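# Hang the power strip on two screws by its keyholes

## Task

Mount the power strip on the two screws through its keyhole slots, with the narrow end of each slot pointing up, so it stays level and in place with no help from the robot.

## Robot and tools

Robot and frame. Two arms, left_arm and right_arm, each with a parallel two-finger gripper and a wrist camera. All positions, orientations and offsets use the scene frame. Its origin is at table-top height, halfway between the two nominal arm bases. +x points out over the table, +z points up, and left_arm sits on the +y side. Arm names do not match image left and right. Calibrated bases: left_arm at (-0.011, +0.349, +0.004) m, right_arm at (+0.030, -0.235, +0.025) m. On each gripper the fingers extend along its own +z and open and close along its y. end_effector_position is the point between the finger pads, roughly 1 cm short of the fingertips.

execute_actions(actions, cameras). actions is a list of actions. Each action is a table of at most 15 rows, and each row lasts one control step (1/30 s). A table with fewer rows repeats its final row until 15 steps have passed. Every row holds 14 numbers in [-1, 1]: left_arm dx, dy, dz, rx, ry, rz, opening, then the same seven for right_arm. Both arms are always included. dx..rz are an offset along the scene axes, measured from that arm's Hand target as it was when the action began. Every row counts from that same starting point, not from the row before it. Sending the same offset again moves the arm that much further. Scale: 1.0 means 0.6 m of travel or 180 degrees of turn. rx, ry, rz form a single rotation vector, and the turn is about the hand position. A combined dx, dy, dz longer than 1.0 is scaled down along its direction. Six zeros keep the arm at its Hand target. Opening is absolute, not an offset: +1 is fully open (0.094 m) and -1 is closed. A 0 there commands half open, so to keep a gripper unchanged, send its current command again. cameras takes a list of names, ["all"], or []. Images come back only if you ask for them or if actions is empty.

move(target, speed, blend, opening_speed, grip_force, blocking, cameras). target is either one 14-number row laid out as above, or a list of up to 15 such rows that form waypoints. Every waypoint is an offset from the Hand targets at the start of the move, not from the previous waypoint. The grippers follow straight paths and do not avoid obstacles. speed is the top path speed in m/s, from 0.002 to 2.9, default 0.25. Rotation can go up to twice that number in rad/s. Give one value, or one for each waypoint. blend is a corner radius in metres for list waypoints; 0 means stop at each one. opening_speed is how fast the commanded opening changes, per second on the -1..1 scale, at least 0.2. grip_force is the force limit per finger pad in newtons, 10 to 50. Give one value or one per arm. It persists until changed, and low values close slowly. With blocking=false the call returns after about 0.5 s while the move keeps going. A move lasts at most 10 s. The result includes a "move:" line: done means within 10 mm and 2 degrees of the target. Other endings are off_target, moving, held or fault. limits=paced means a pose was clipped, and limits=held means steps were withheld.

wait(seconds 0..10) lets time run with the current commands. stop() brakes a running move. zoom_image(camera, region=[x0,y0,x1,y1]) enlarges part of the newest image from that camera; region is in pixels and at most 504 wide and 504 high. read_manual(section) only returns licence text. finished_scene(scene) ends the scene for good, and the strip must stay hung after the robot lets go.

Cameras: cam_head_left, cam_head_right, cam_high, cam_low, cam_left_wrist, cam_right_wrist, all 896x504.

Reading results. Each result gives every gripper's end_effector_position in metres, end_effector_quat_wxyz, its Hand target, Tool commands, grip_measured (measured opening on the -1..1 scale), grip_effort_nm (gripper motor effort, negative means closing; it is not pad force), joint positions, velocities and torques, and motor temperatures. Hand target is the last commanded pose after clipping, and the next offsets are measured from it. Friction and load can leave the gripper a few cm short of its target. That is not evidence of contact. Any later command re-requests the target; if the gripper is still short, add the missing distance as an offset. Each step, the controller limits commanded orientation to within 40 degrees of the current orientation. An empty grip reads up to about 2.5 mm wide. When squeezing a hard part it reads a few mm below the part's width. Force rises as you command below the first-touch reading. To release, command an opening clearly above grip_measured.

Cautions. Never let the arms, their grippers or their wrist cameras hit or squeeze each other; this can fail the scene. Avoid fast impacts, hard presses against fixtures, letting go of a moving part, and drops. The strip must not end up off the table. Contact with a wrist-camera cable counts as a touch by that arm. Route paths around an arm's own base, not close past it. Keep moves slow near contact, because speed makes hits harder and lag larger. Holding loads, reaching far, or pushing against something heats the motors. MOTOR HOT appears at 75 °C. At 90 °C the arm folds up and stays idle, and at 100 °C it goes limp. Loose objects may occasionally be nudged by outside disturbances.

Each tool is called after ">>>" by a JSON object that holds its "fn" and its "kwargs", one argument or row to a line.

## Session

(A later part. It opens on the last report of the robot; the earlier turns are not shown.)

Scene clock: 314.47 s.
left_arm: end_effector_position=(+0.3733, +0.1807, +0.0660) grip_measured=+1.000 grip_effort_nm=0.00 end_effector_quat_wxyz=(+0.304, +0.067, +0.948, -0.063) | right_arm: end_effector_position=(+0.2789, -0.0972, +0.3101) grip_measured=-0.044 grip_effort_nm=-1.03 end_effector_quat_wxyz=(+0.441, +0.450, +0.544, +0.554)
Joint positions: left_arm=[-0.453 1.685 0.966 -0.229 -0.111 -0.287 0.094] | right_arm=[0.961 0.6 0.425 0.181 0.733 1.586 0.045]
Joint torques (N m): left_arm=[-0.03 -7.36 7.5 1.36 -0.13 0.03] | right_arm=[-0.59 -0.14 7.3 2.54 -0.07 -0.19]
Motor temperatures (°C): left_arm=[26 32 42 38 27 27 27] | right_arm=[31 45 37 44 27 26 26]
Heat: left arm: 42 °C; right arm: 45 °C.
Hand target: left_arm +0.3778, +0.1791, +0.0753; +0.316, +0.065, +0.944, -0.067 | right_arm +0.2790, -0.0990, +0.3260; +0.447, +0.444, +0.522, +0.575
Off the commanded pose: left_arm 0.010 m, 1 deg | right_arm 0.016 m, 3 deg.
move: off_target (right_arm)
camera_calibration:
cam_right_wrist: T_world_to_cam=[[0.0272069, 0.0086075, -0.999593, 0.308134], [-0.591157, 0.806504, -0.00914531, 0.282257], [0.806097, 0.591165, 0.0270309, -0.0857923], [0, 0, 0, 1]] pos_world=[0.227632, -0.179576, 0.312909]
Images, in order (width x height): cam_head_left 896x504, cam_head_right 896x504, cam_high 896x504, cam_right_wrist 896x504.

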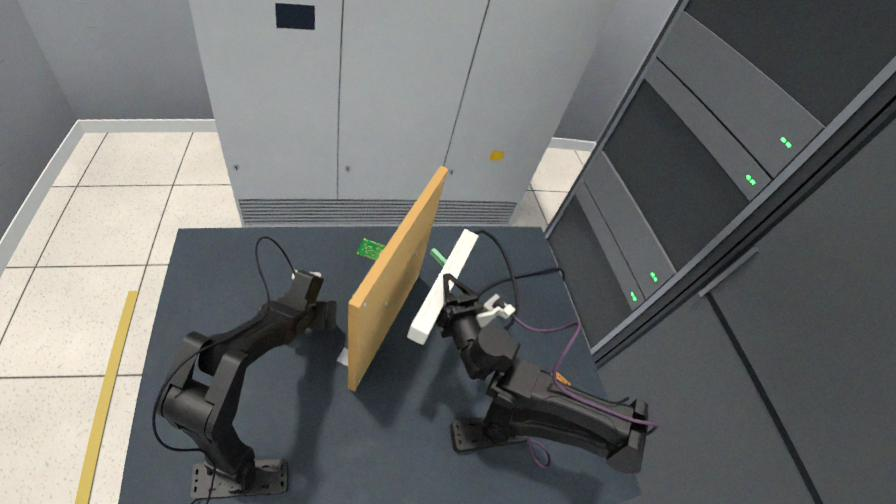

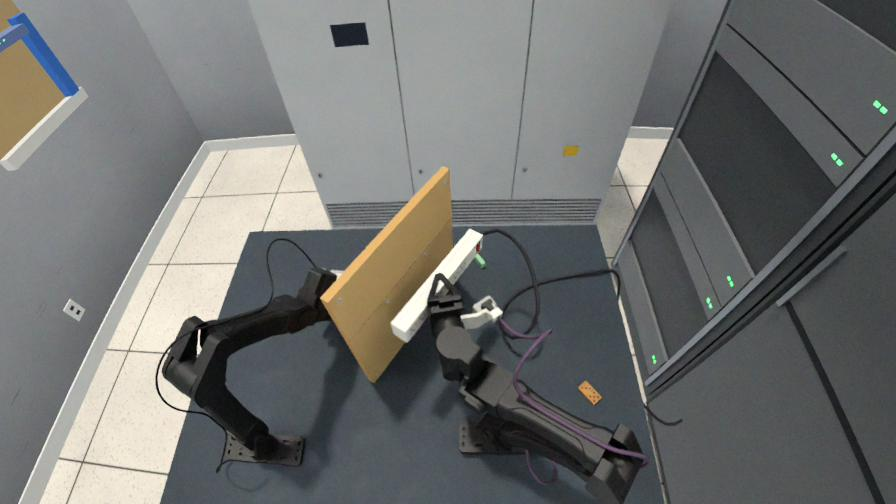

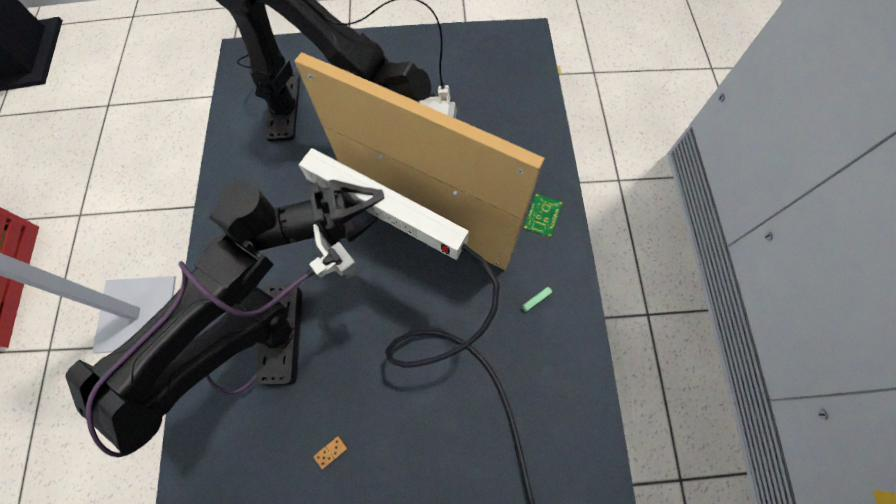

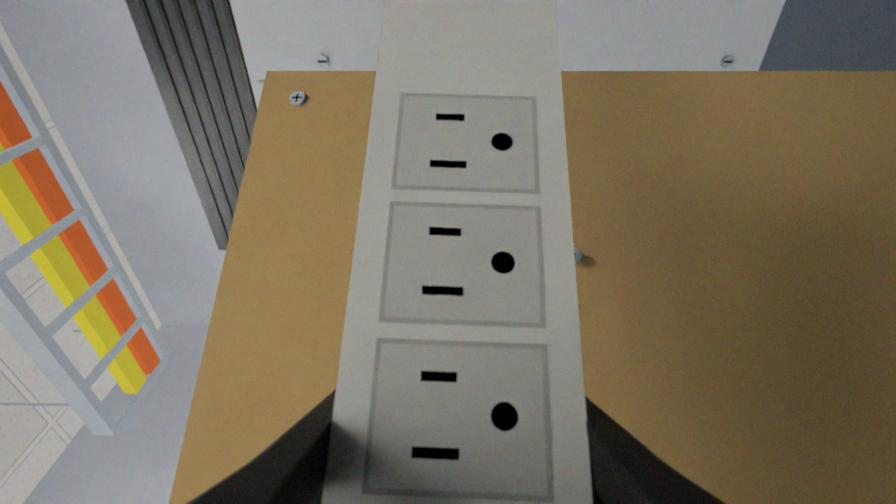

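>>> {"fn": "zoom_image", "kwargs": {
  "camera": "cam_right_wrist",
  "region": [540, 200, 660, 310]
}}

>>> {"fn": "zoom_image", "kwargs": {
  "camera": "cam_right_wrist",
  "region": [350, 0, 600, 130]
}}

>>> {"fn": "zoom_image", "kwargs": {
  "camera": "cam_right_wrist",
  "region": [310, 374, 620, 504]
}}

>>> {"fn": "zoom_image", "kwargs": {
  "camera": "cam_high",
  "region": [280, 130, 520, 290]
}}

>>> {"fn": "zoom_image", "kwargs": {
  "camera": "cam_head_right",
  "region": [340, 210, 560, 360]
}}

Scaled by 4.200 from the camera's 896x504 image, which has a finer 1280x720 frame.

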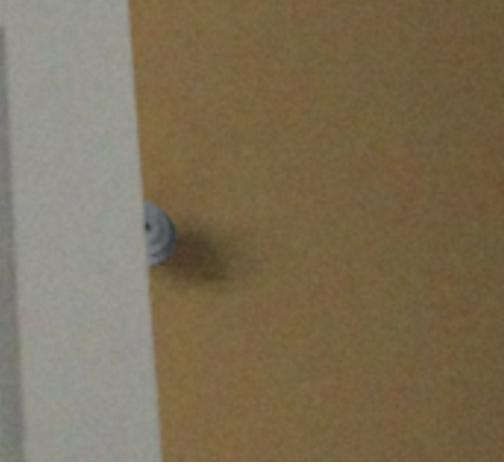

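Scaled by 2.016 from the camera's 896x504 image, which has a finer 1280x720 frame.

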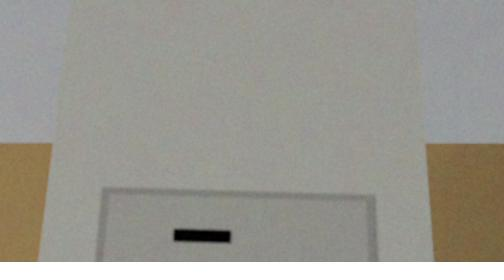

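Scaled by 1.626 from the camera's 896x504 image, which has a finer 1280x720 frame.

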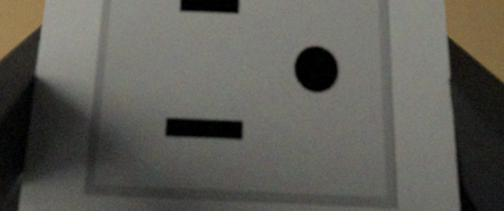

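Scaled by 2.100 from the camera's 896x504 image, which has a finer 1280x720 frame.

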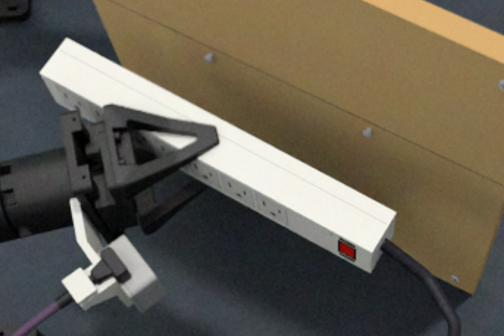

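Scaled by 2.291 from the camera's 896x504 image, which has a finer 1280x720 frame.

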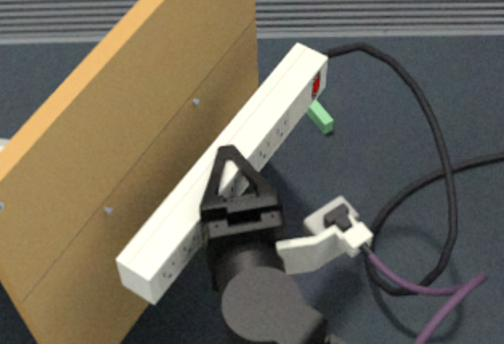

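>>> {"fn": "move", "kwargs": {
  "target": [0, 0, 0, 0, 0, 0, 1, 0.0428, 0.0675, -0.0168, -0.0069, -0.0016, 0.0044, -0.12],
  "speed": 0.1,
  "cameras": ["cam_right_wrist", "cam_high", "cam_head_right", "cam_head_left"]
}}

>>> {"fn": "zoom_image", "kwargs": {
  "camera": "cam_right_wrist",
  "region": [500, 160, 680, 310]
}}

>>> {"fn": "zoom_image", "kwargs": {
  "camera": "cam_high",
  "region": [300, 100, 520, 280]
}}

>>> {"fn": "zoom_image", "kwargs": {
  "camera": "cam_head_right",
  "region": [340, 190, 520, 350]
}}

>>> {"fn": "zoom_image", "kwargs": {
  "camera": "cam_head_left",
  "region": [340, 180, 520, 350]
}}

Scene clock: 331.93 s.
left_arm: end_effector_position=(+0.3733, +0.1807, +0.0660) grip_measured=+1.000 grip_effort_nm=0.00 end_effector_quat_wxyz=(+0.304, +0.067, +0.948, -0.063) | right_arm: end_effector_position=(+0.3042, -0.0606, +0.2917) grip_measured=-0.044 grip_effort_nm=-1.03 end_effector_quat_wxyz=(+0.445, +0.441, +0.556, +0.546)
Joint positions: left_arm=[-0.453 1.685 0.966 -0.229 -0.111 -0.287 0.094] | right_arm=[0.961 0.874 0.425 0.44 0.725 1.564 0.045]
Joint torques (N m): left_arm=[-0.02 -7.36 7.5 1.36 -0.12 0.04] | right_arm=[0.05 -1.44 8.91 2.51 -0.02 -0.17]
Motor temperatures (°C): left_arm=[26 32 42 38 27 27 27] | right_arm=[30 38 38 45 27 26 26]
Heat: left arm: 42 °C; right arm: 45 °C.
Hand target: left_arm +0.3778, +0.1791, +0.0753; +0.316, +0.065, +0.944, -0.067 | right_arm +0.3047, -0.0586, +0.3160; +0.449, +0.434, +0.530, +0.573
Off the commanded pose: left_arm 0.010 m, 1 deg | right_arm 0.024 m, 4 deg.
move: off_target (right_arm)
camera_calibration:
cam_right_wrist: T_world_to_cam=[[0.0230748, -0.0248584, -0.999425, 0.287954], [-0.598039, 0.800757, -0.0337246, 0.276451], [0.801135, 0.598473, 0.003611, -0.118509], [0, 0, 0, 1]] pos_world=[0.253626, -0.143288, 0.29754]
Images, in order (width x height): cam_head_left 896x504, cam_head_right 896x504, cam_high 896x504, cam_right_wrist 896x504.

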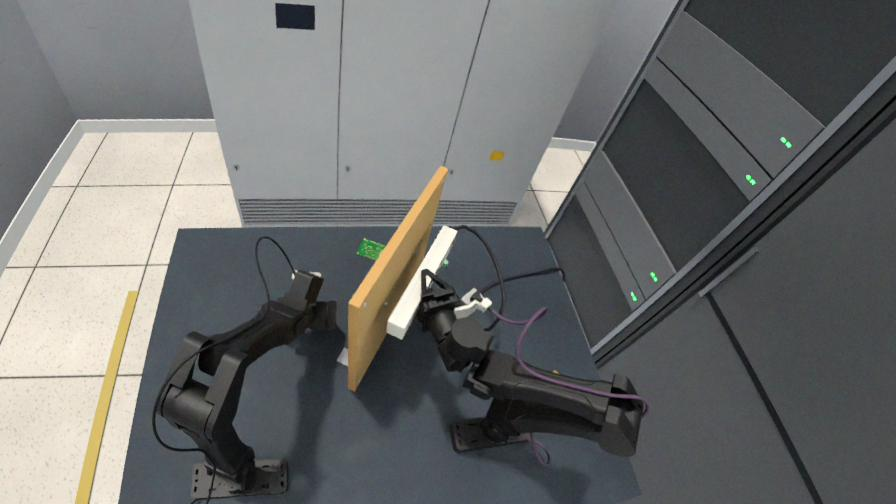

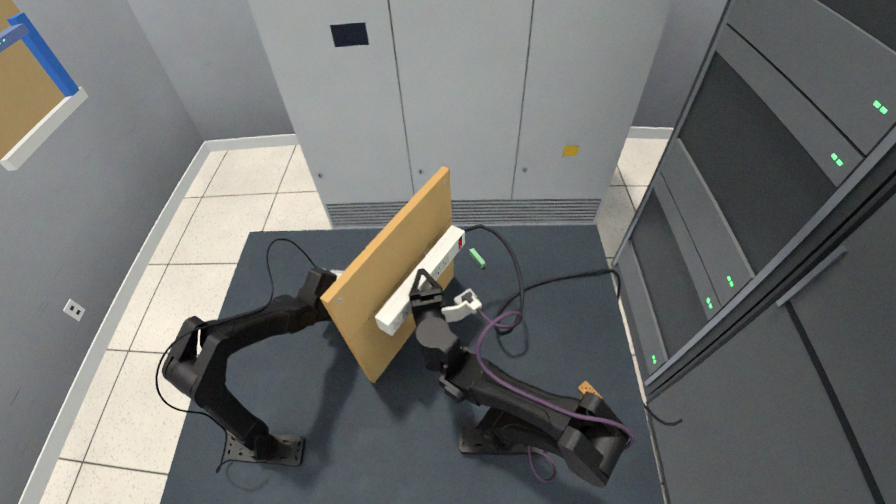

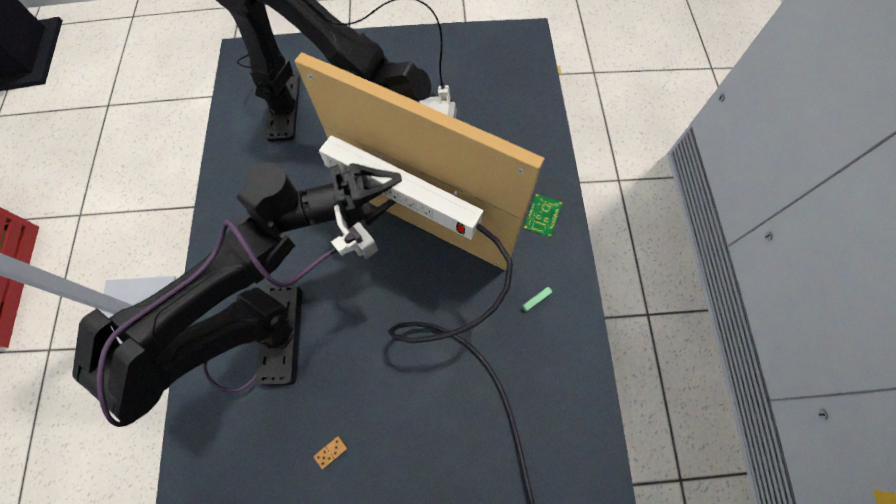

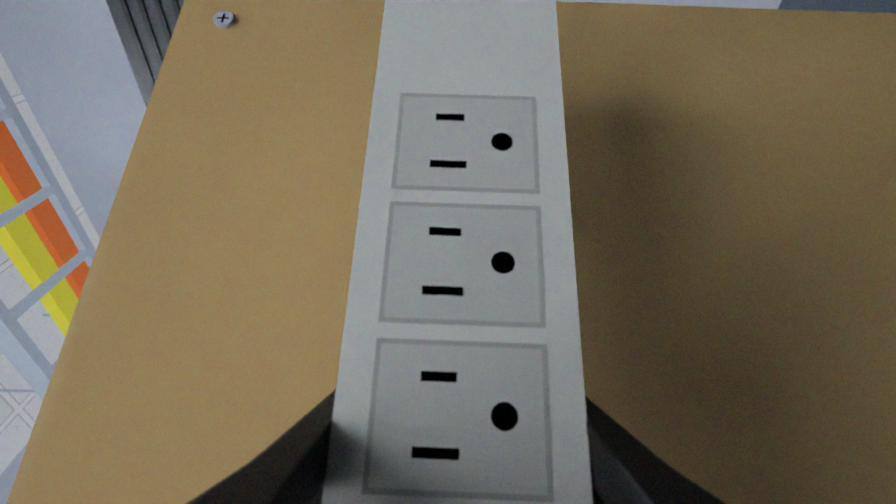

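Scaled by 2.800 from the camera's 896x504 image, which has a finer 1280x720 frame.

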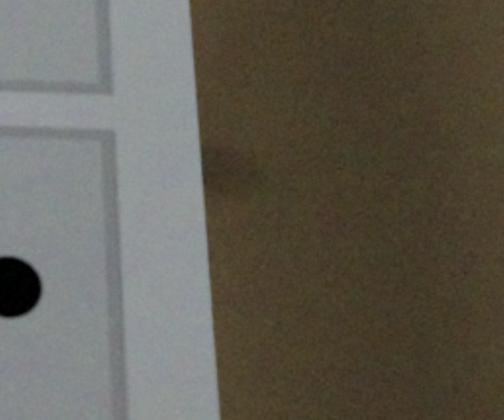

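Scaled by 2.291 from the camera's 896x504 image, which has a finer 1280x720 frame.

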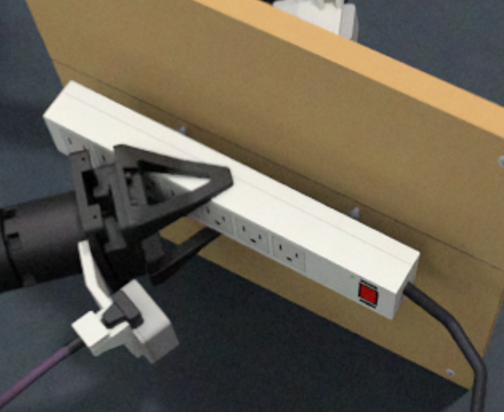

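Scaled by 2.800 from the camera's 896x504 image, which has a finer 1280x720 frame.

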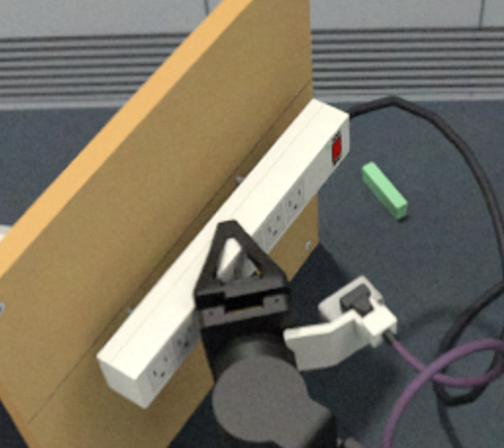

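Scaled by 2.800 from the camera's 896x504 image, which has a finer 1280x720 frame.

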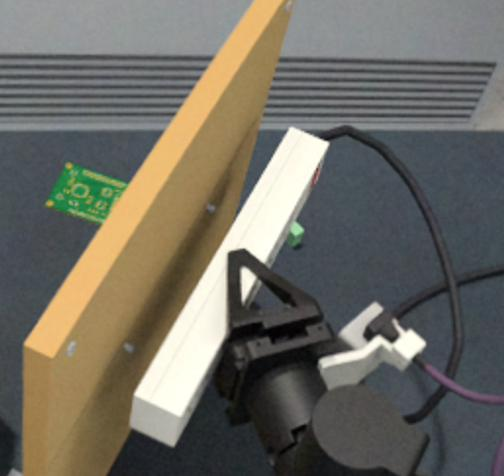

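>>> {"fn": "zoom_image", "kwargs": {
  "camera": "cam_high",
  "region": [310, 120, 400, 180]
}}

>>> {"fn": "zoom_image", "kwargs": {
  "camera": "cam_high",
  "region": [420, 170, 510, 250]
}}

>>> {"fn": "zoom_image", "kwargs": {
  "camera": "cam_head_right",
  "region": [360, 270, 450, 350]
}}

>>> {"fn": "zoom_image", "kwargs": {
  "camera": "cam_head_right",
  "region": [400, 210, 490, 290]
}}

Scaled by 5.600 from the camera's 896x504 image, which has a finer 1280x720 frame.

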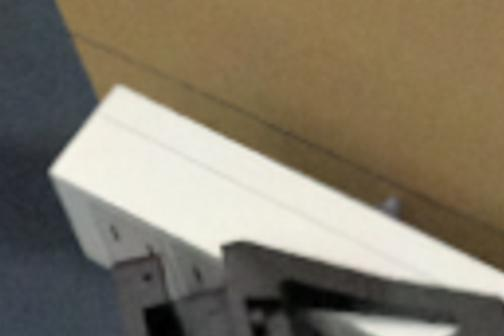

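Scaled by 5.600 from the camera's 896x504 image, which has a finer 1280x720 frame.

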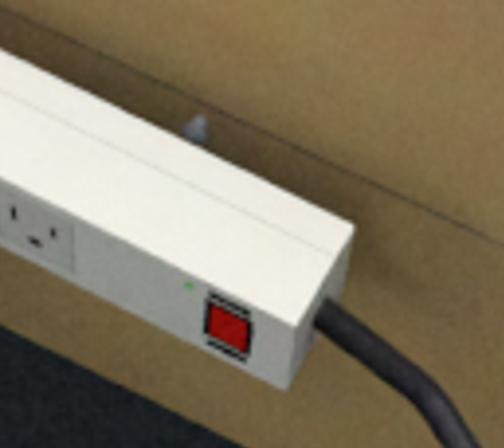

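Scaled by 5.600 from the camera's 896x504 image, which has a finer 1280x720 frame.

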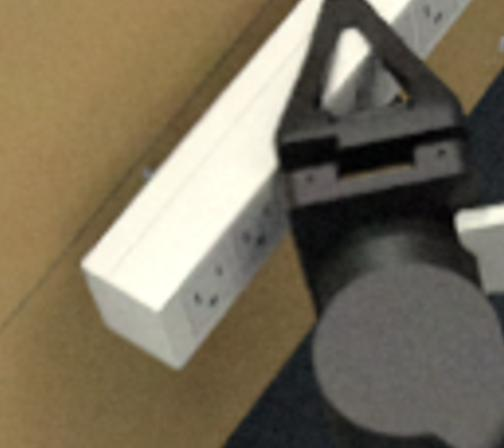

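Scaled by 5.600 from the camera's 896x504 image, which has a finer 1280x720 frame.

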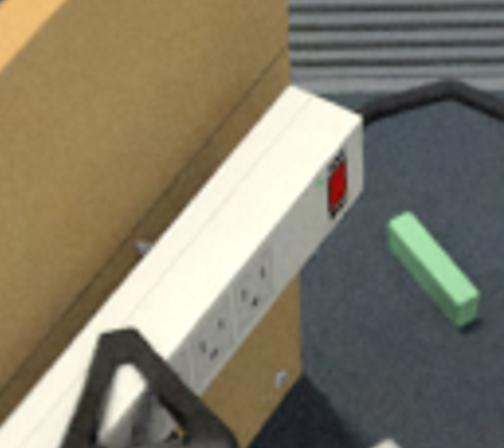

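>>> {"fn": "move", "kwargs": {
  "target": [0, 0, 0, 0, 0, 0, 1, 0.0267, 0.0423, 0.0, 0, 0, 0.0061, -0.12],
  "speed": 0.06,
  "cameras": ["cam_right_wrist", "cam_high", "cam_head_right"]
}}

Scene clock: 341.97 s.
left_arm: end_effector_position=(+0.3733, +0.1807, +0.0660) grip_measured=+1.000 grip_effort_nm=0.00 end_effector_quat_wxyz=(+0.304, +0.067, +0.948, -0.063) | right_arm: end_effector_position=(+0.3174, -0.0377, +0.2812) grip_measured=-0.044 grip_effort_nm=-1.03 end_effector_quat_wxyz=(+0.440, +0.435, +0.569, +0.542)
Joint positions: left_arm=[-0.453 1.685 0.966 -0.229 -0.111 -0.287 0.094] | right_arm=[0.961 1.022 0.456 0.533 0.704 1.564 0.045]
Joint torques (N m): left_arm=[-0.02 -7.36 7.49 1.36 -0.13 0.04] | right_arm=[0.03 -2.37 10.91 2.57 -0.08 -0.16]
Heat: left arm: 43 °C; right arm: 44 °C.
Hand target: left_arm +0.3778, +0.1791, +0.0753; +0.316, +0.065, +0.944, -0.067 | right_arm +0.3207, -0.0332, +0.3159; +0.444, +0.429, +0.535, +0.577
Off the commanded pose: left_arm 0.010 m, 1 deg | right_arm 0.035 m, 6 deg.
move: off_target (right_arm)
camera_calibration:
cam_right_wrist: T_world_to_cam=[[0.00974032, -0.0430213, -0.999027, 0.281098], [-0.615194, 0.787365, -0.0399045, 0.272266], [0.788316, 0.614984, -0.0187972, -0.13175], [0, 0, 0, 1]] pos_world=[0.268619, -0.121256, 0.289212]
Images, in order (width x height): cam_head_right 896x504, cam_high 896x504, cam_right_wrist 896x504.

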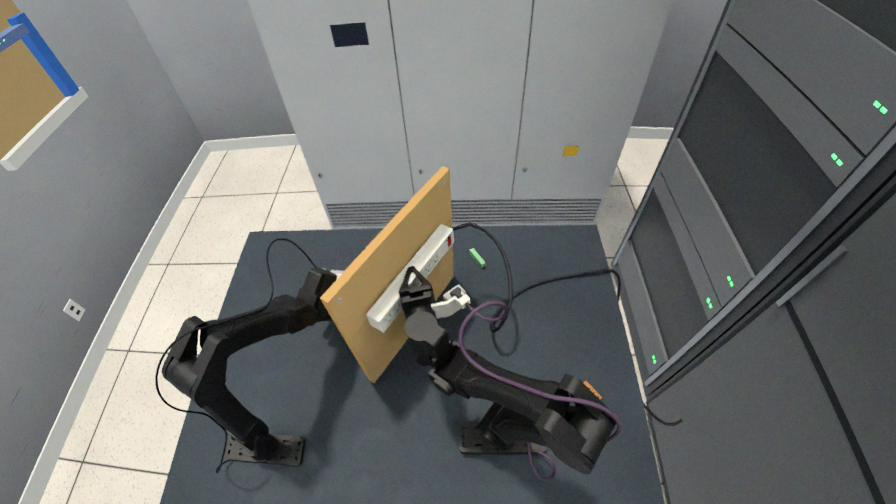

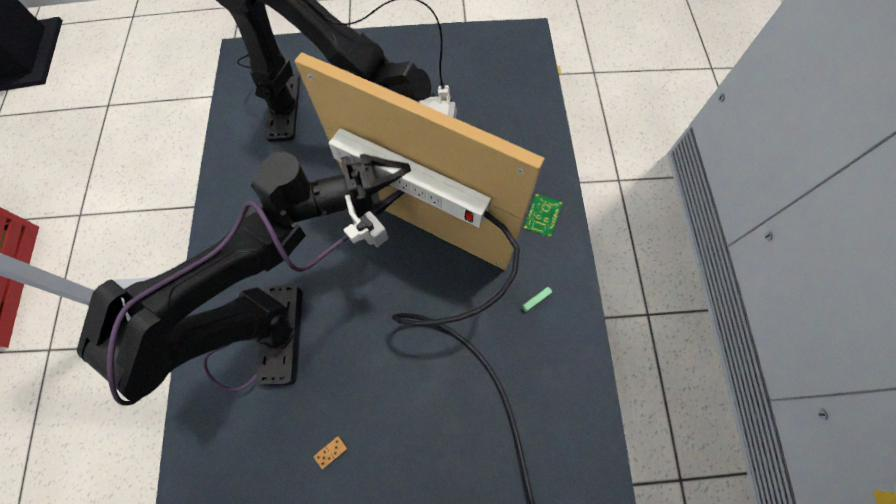

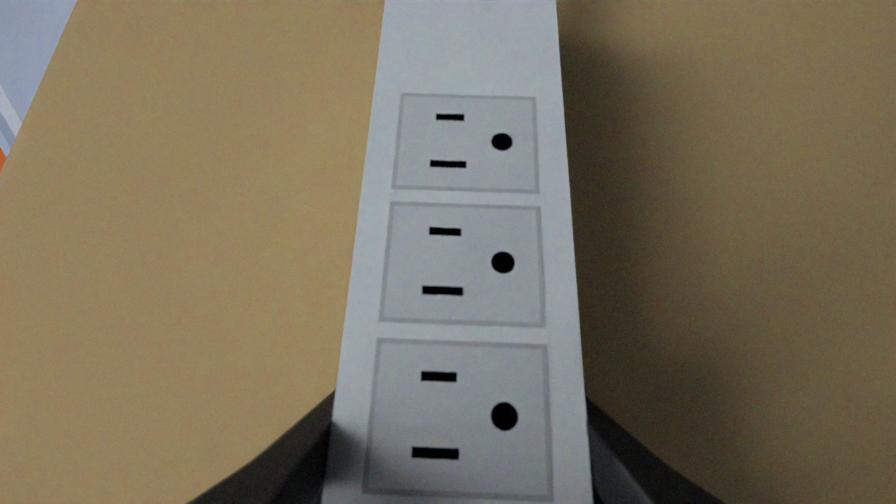

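>>> {"fn": "move", "kwargs": {
  "target": [
    [0, 0, 0, 0, 0, 0, 1, 0.0, 0.0, 0.025, 0.0103, -0.0066, 0, -0.12],
    [0, 0, 0, 0, 0, 0, 1, 0.0125, 0.0197, 0.03, 0.0103, -0.0066, 0, -0.12]
  ],
  "speed": 0.05,
  "cameras": ["cam_high", "cam_head_right", "cam_head_left"]
}}

>>> {"fn": "zoom_image", "kwargs": {
  "camera": "cam_high",
  "region": [320, 100, 520, 240]
}}

>>> {"fn": "zoom_image", "kwargs": {
  "camera": "cam_head_left",
  "region": [340, 180, 480, 340]
}}

Scene clock: 345.23 s.
left_arm: end_effector_position=(+0.3733, +0.1807, +0.0660) grip_measured=+1.000 grip_effort_nm=0.00 end_effector_quat_wxyz=(+0.304, +0.067, +0.948, -0.063) | right_arm: end_effector_position=(+0.3243, -0.0314, +0.2970) grip_measured=-0.044 grip_effort_nm=-1.03 end_effector_quat_wxyz=(+0.444, +0.441, +0.552, +0.551)
Joint positions: left_arm=[-0.453 1.685 0.966 -0.229 -0.111 -0.287 0.094] | right_arm=[0.964 1.067 0.512 0.556 0.725 1.564 0.045]
Joint torques (N m): left_arm=[-0.05 -7.36 7.49 1.36 -0.13 0.04] | right_arm=[0.17 -1.69 11.85 2.56 -0.25 -0.21]
Heat: left arm: 43 °C; right arm: 44 °C.
Hand target: left_arm +0.3778, +0.1791, +0.0753; +0.316, +0.065, +0.944, -0.067 | right_arm +0.3282, -0.0213, +0.3339; +0.442, +0.430, +0.521, +0.590
Off the commanded pose: left_arm 0.010 m, 1 deg | right_arm 0.038 m, 6 deg.
move: off_target (right_arm)
Images, in order (width x height): cam_head_left 896x504, cam_head_right 896x504, cam_high 896x504.

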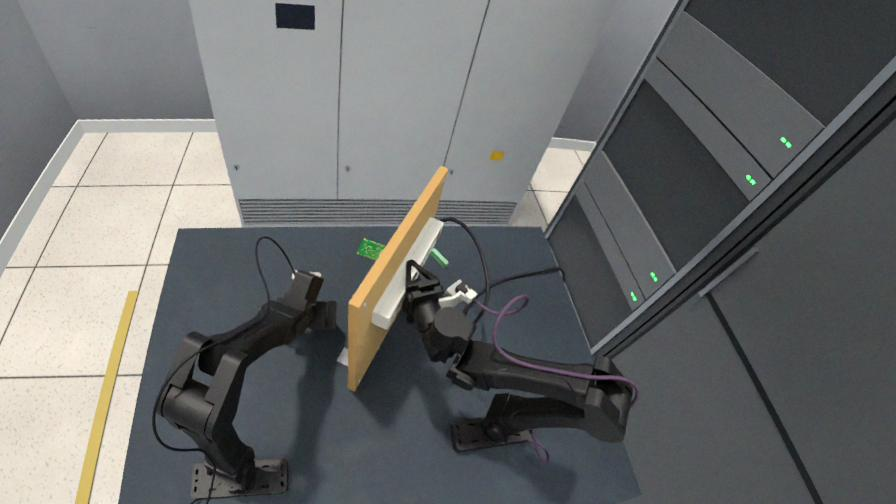

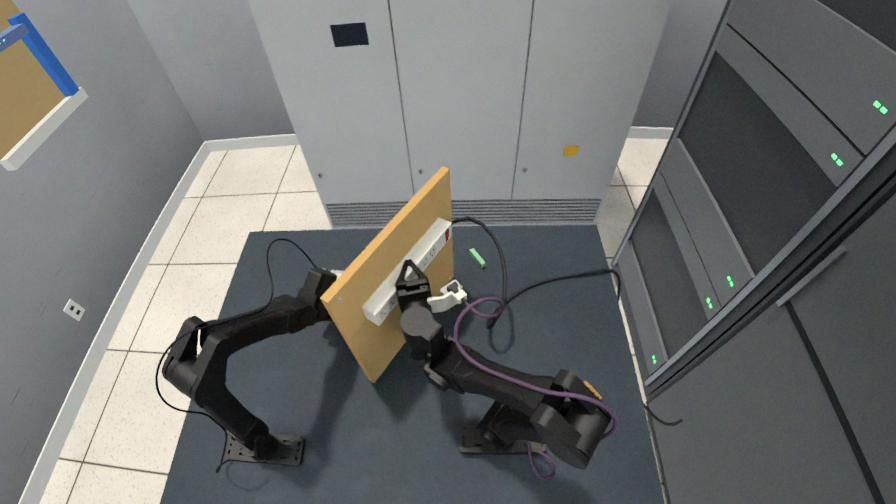

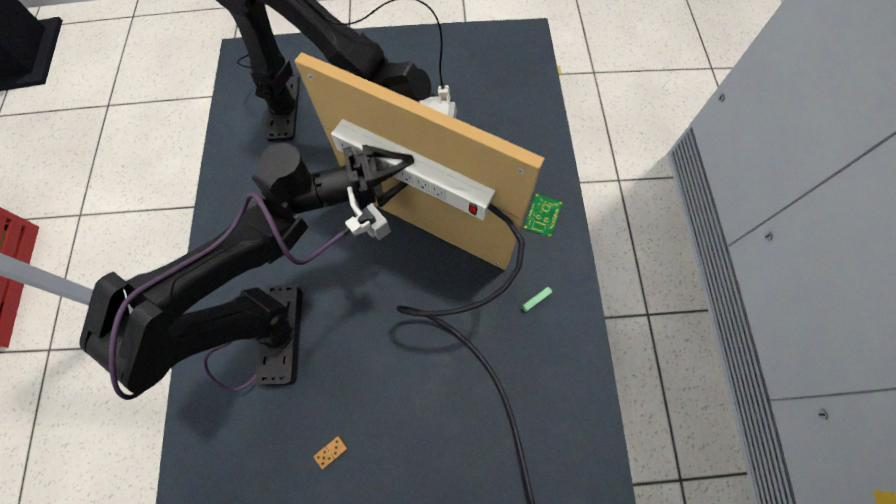

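Scaled by 2.520 from the camera's 896x504 image, which has a finer 1280x720 frame.

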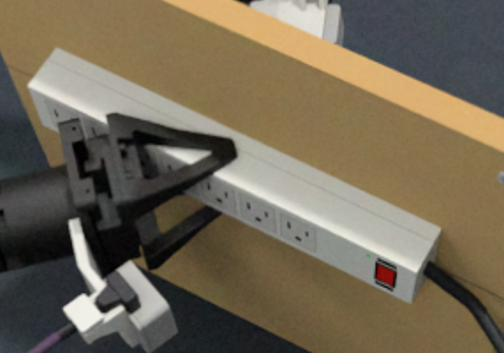

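Scaled by 3.150 from the camera's 896x504 image, which has a finer 1280x720 frame.

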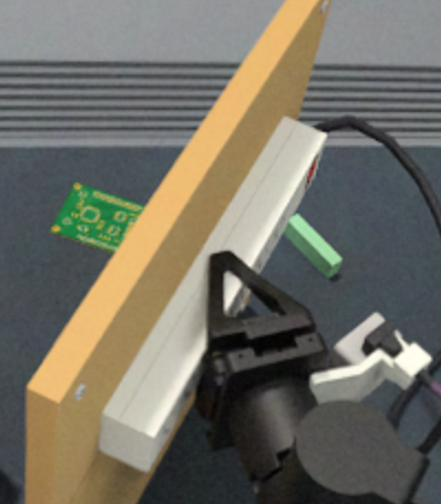

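>>> {"fn": "zoom_image", "kwargs": {
  "camera": "cam_high",
  "region": [320, 110, 380, 160]
}}

>>> {"fn": "zoom_image", "kwargs": {
  "camera": "cam_high",
  "region": [450, 170, 510, 230]
}}

>>> {"fn": "zoom_image", "kwargs": {
  "camera": "cam_head_right",
  "region": [350, 280, 410, 340]
}}

>>> {"fn": "zoom_image", "kwargs": {
  "camera": "cam_head_right",
  "region": [415, 200, 475, 260]
}}

>>> {"fn": "zoom_image", "kwargs": {
  "camera": "cam_head_left",
  "region": [360, 290, 420, 350]
}}

>>> {"fn": "zoom_image", "kwargs": {
  "camera": "cam_head_left",
  "region": [410, 200, 470, 260]
}}

Scaled by 8.400 from the camera's 896x504 image, which has a finer 1280x720 frame.

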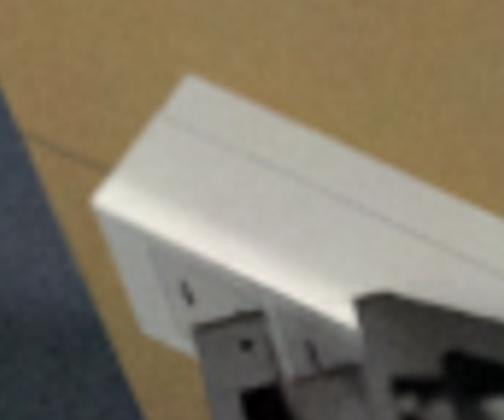

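Scaled by 8.400 from the camera's 896x504 image, which has a finer 1280x720 frame.

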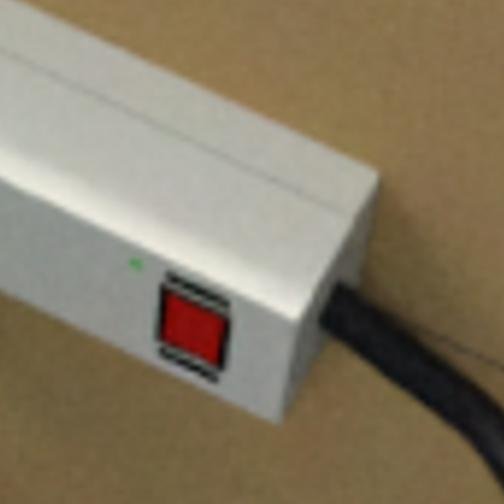

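Scaled by 8.400 from the camera's 896x504 image, which has a finer 1280x720 frame.

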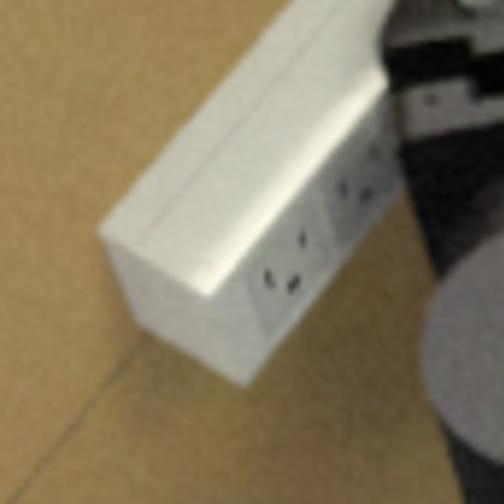

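Scaled by 8.400 from the camera's 896x504 image, which has a finer 1280x720 frame.

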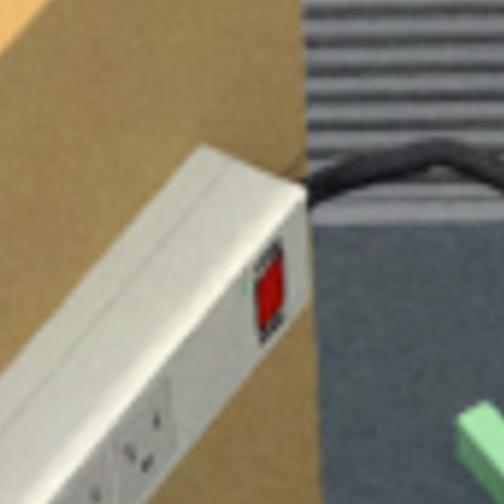

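Scaled by 8.400 from the camera's 896x504 image, which has a finer 1280x720 frame.

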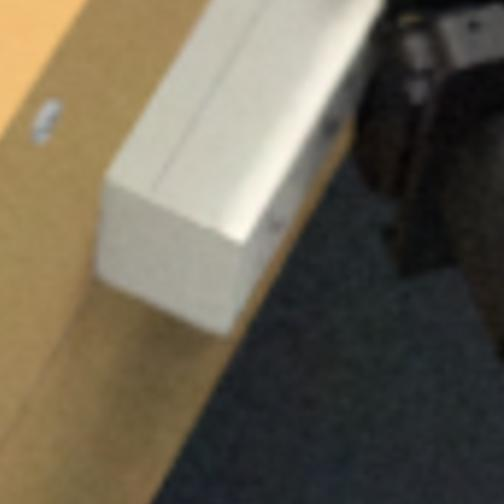

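Scaled by 8.400 from the camera's 896x504 image, which has a finer 1280x720 frame.

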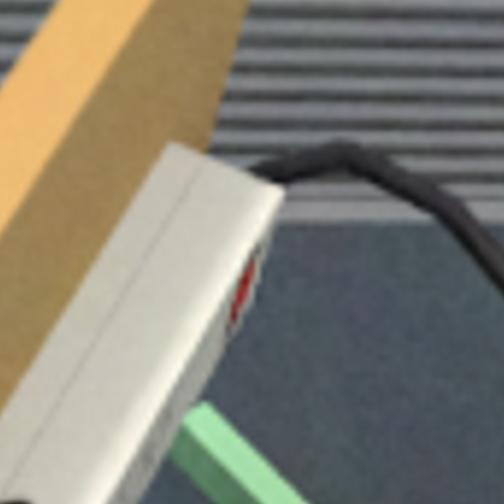

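>>> {"fn": "move", "kwargs": {
  "target": [0, 0, 0, 0, 0, 0, 1, 0.0045, 0.007, 0, 0, 0, 0, -0.12],
  "speed": 0.04,
  "cameras": ["cam_head_left"]
}}

>>> {"fn": "zoom_image", "kwargs": {
  "camera": "cam_head_left",
  "region": [360, 290, 420, 350]
}}

Scene clock: 356.47 s.
left_arm: end_effector_position=(+0.3733, +0.1807, +0.0660) grip_measured=+1.000 grip_effort_nm=0.01 end_effector_quat_wxyz=(+0.304, +0.067, +0.948, -0.063) | right_arm: end_effector_position=(+0.3246, -0.0312, +0.2968) grip_measured=-0.044 grip_effort_nm=-1.03 end_effector_quat_wxyz=(+0.447, +0.445, +0.547, +0.550)
Joint positions: left_arm=[-0.453 1.685 0.966 -0.229 -0.111 -0.287 0.094] | right_arm=[0.972 1.079 0.512 0.575 0.746 1.566 0.045]
Joint torques (N m): left_arm=[-0.02 -7.36 7.5 1.36 -0.13 0.04] | right_arm=[-0.46 -1.07 12.67 2.47 -0.38 -0.24]
Motor temperatures (°C): left_arm=[26 32 43 38 27 27 27] | right_arm=[29 33 42 43 27 26 26]
Heat: left arm: 43 °C; right arm: 43 °C.
Hand target: left_arm +0.3778, +0.1791, +0.0753; +0.316, +0.065, +0.944, -0.067 | right_arm +0.3309, -0.0171, +0.3338; +0.442, +0.430, +0.521, +0.590
Off the commanded pose: left_arm 0.010 m, 1 deg | right_arm 0.040 m, 6 deg.
move: off_target (right_arm)
Images, in order (width x height): cam_head_left 896x504.

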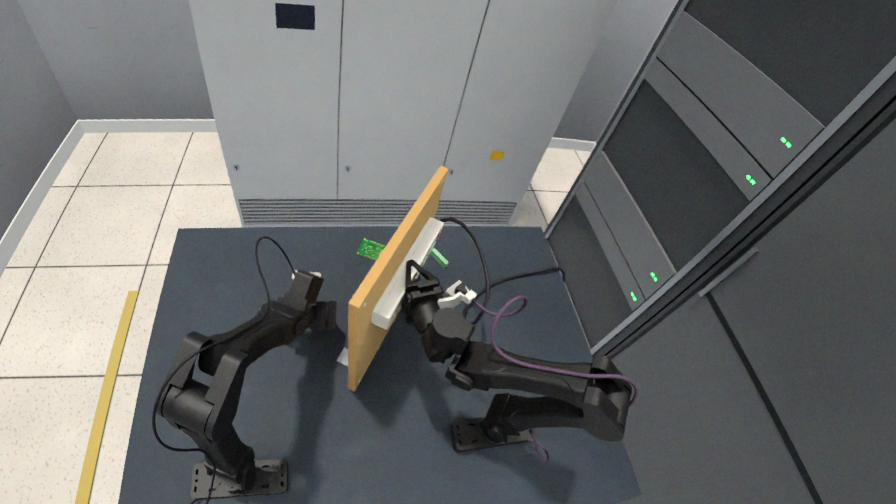

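Scaled by 8.400 from the camera's 896x504 image, which has a finer 1280x720 frame.

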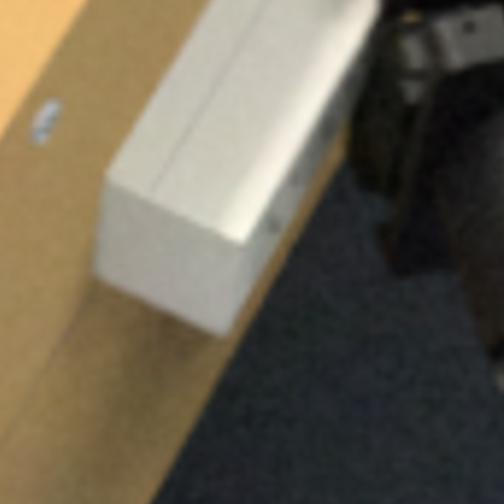

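>>> {"fn": "move", "kwargs": {
  "target": [0, 0, 0, 0, 0, 0, 1, -0.0023, -0.0035, -0.0167, 0, 0, 0, -0.12],
  "speed": 0.03,
  "cameras": []
}}

Scene clock: 358.87 s.
left_arm: end_effector_position=(+0.3733, +0.1807, +0.0660) grip_measured=+1.000 grip_effort_nm=0.00 end_effector_quat_wxyz=(+0.304, +0.067, +0.948, -0.063) | right_arm: end_effector_position=(+0.3258, -0.0317, +0.2972) grip_measured=-0.044 grip_effort_nm=-1.03 end_effector_quat_wxyz=(+0.450, +0.448, +0.542, +0.551)
Joint positions: left_arm=[-0.453 1.685 0.966 -0.229 -0.111 -0.287 0.094] | right_arm=[0.973 1.09 0.512 0.594 0.758 1.566 0.045]
Joint torques (N m): left_arm=[-0.03 -7.36 7.5 1.36 -0.13 0.04] | right_arm=[-0.68 -1.18 9.77 2.7 -0.55 -0.2]
Heat: left arm: 43 °C; right arm: 43 °C.
Hand target: left_arm +0.3778, +0.1791, +0.0753; +0.316, +0.065, +0.944, -0.067 | right_arm +0.3296, -0.0192, +0.3238; +0.442, +0.430, +0.521, +0.590
Off the commanded pose: left_arm 0.010 m, 1 deg | right_arm 0.030 m, 6 deg.
move: off_target (right_arm)
No camera images: "cameras" was empty.

>>> {"fn": "move", "kwargs": {
  "target": [0, 0, 0, 0, 0, 0, 1, 0, 0, -0.0133, 0, 0, 0, -0.12],
  "speed": 0.03,
  "cameras": []
}}

Scene clock: 360.10 s.
left_arm: end_effector_position=(+0.3733, +0.1807, +0.0660) grip_measured=+1.000 grip_effort_nm=0.01 end_effector_quat_wxyz=(+0.304, +0.067, +0.948, -0.063) | right_arm: end_effector_position=(+0.3276, -0.0326, +0.2974) grip_measured=-0.044 grip_effort_nm=-1.03 end_effector_quat_wxyz=(+0.456, +0.451, +0.536, +0.549)
Joint positions: left_arm=[-0.453 1.685 0.966 -0.229 -0.111 -0.287 0.094] | right_arm=[0.973 1.105 0.512 0.619 0.773 1.559 0.045]
Joint torques (N m): left_arm=[-0.03 -7.36 7.5 1.36 -0.13 0.03] | right_arm=[-0.34 -1.06 7.88 2.81 -0.69 -0.11]
Heat: left arm: 43 °C; right arm: 44 °C.
Hand target: left_arm +0.3778, +0.1791, +0.0753; +0.316, +0.065, +0.944, -0.067 | right_arm +0.3295, -0.0192, +0.3158; +0.442, +0.430, +0.521, +0.590
Off the commanded pose: left_arm 0.010 m, 1 deg | right_arm 0.023 m, 6 deg.
move: off_target (right_arm)
No camera images: "cameras" was empty.

>>> {"fn": "move", "kwargs": {
  "target": [0, 0, 0, 0, 0, 0, 1, -0.002, 0.0, -0.0167, 0, 0, 0, -0.12],
  "speed": 0.03,
  "cameras": []
}}

Scene clock: 362.23 s.
left_arm: end_effector_position=(+0.3733, +0.1807, +0.0660) grip_measured=+1.000 grip_effort_nm=0.00 end_effector_quat_wxyz=(+0.304, +0.067, +0.948, -0.063) | right_arm: end_effector_position=(+0.3271, -0.0335, +0.2963) grip_measured=-0.044 grip_effort_nm=-1.03 end_effector_quat_wxyz=(+0.454, +0.453, +0.520, +0.564)
Joint positions: left_arm=[-0.453 1.685 0.966 -0.229 -0.111 -0.287 0.094] | right_arm=[0.973 1.123 0.48 0.713 0.775 1.561 0.045]
Joint torques (N m): left_arm=[-0.05 -7.36 7.49 1.35 -0.13 0.04] | right_arm=[-0.32 -0.8 7.69 2.45 -0.69 -0.12]
Heat: left arm: 43 °C; right arm: 44 °C.
Hand target: left_arm +0.3778, +0.1791, +0.0753; +0.316, +0.065, +0.944, -0.067 | right_arm +0.3283, -0.0193, +0.3059; +0.442, +0.430, +0.521, +0.590
Off the commanded pose: left_arm 0.010 m, 1 deg | right_arm 0.017 m, 4 deg.
move: off_target (right_arm)
No camera images: "cameras" was empty.


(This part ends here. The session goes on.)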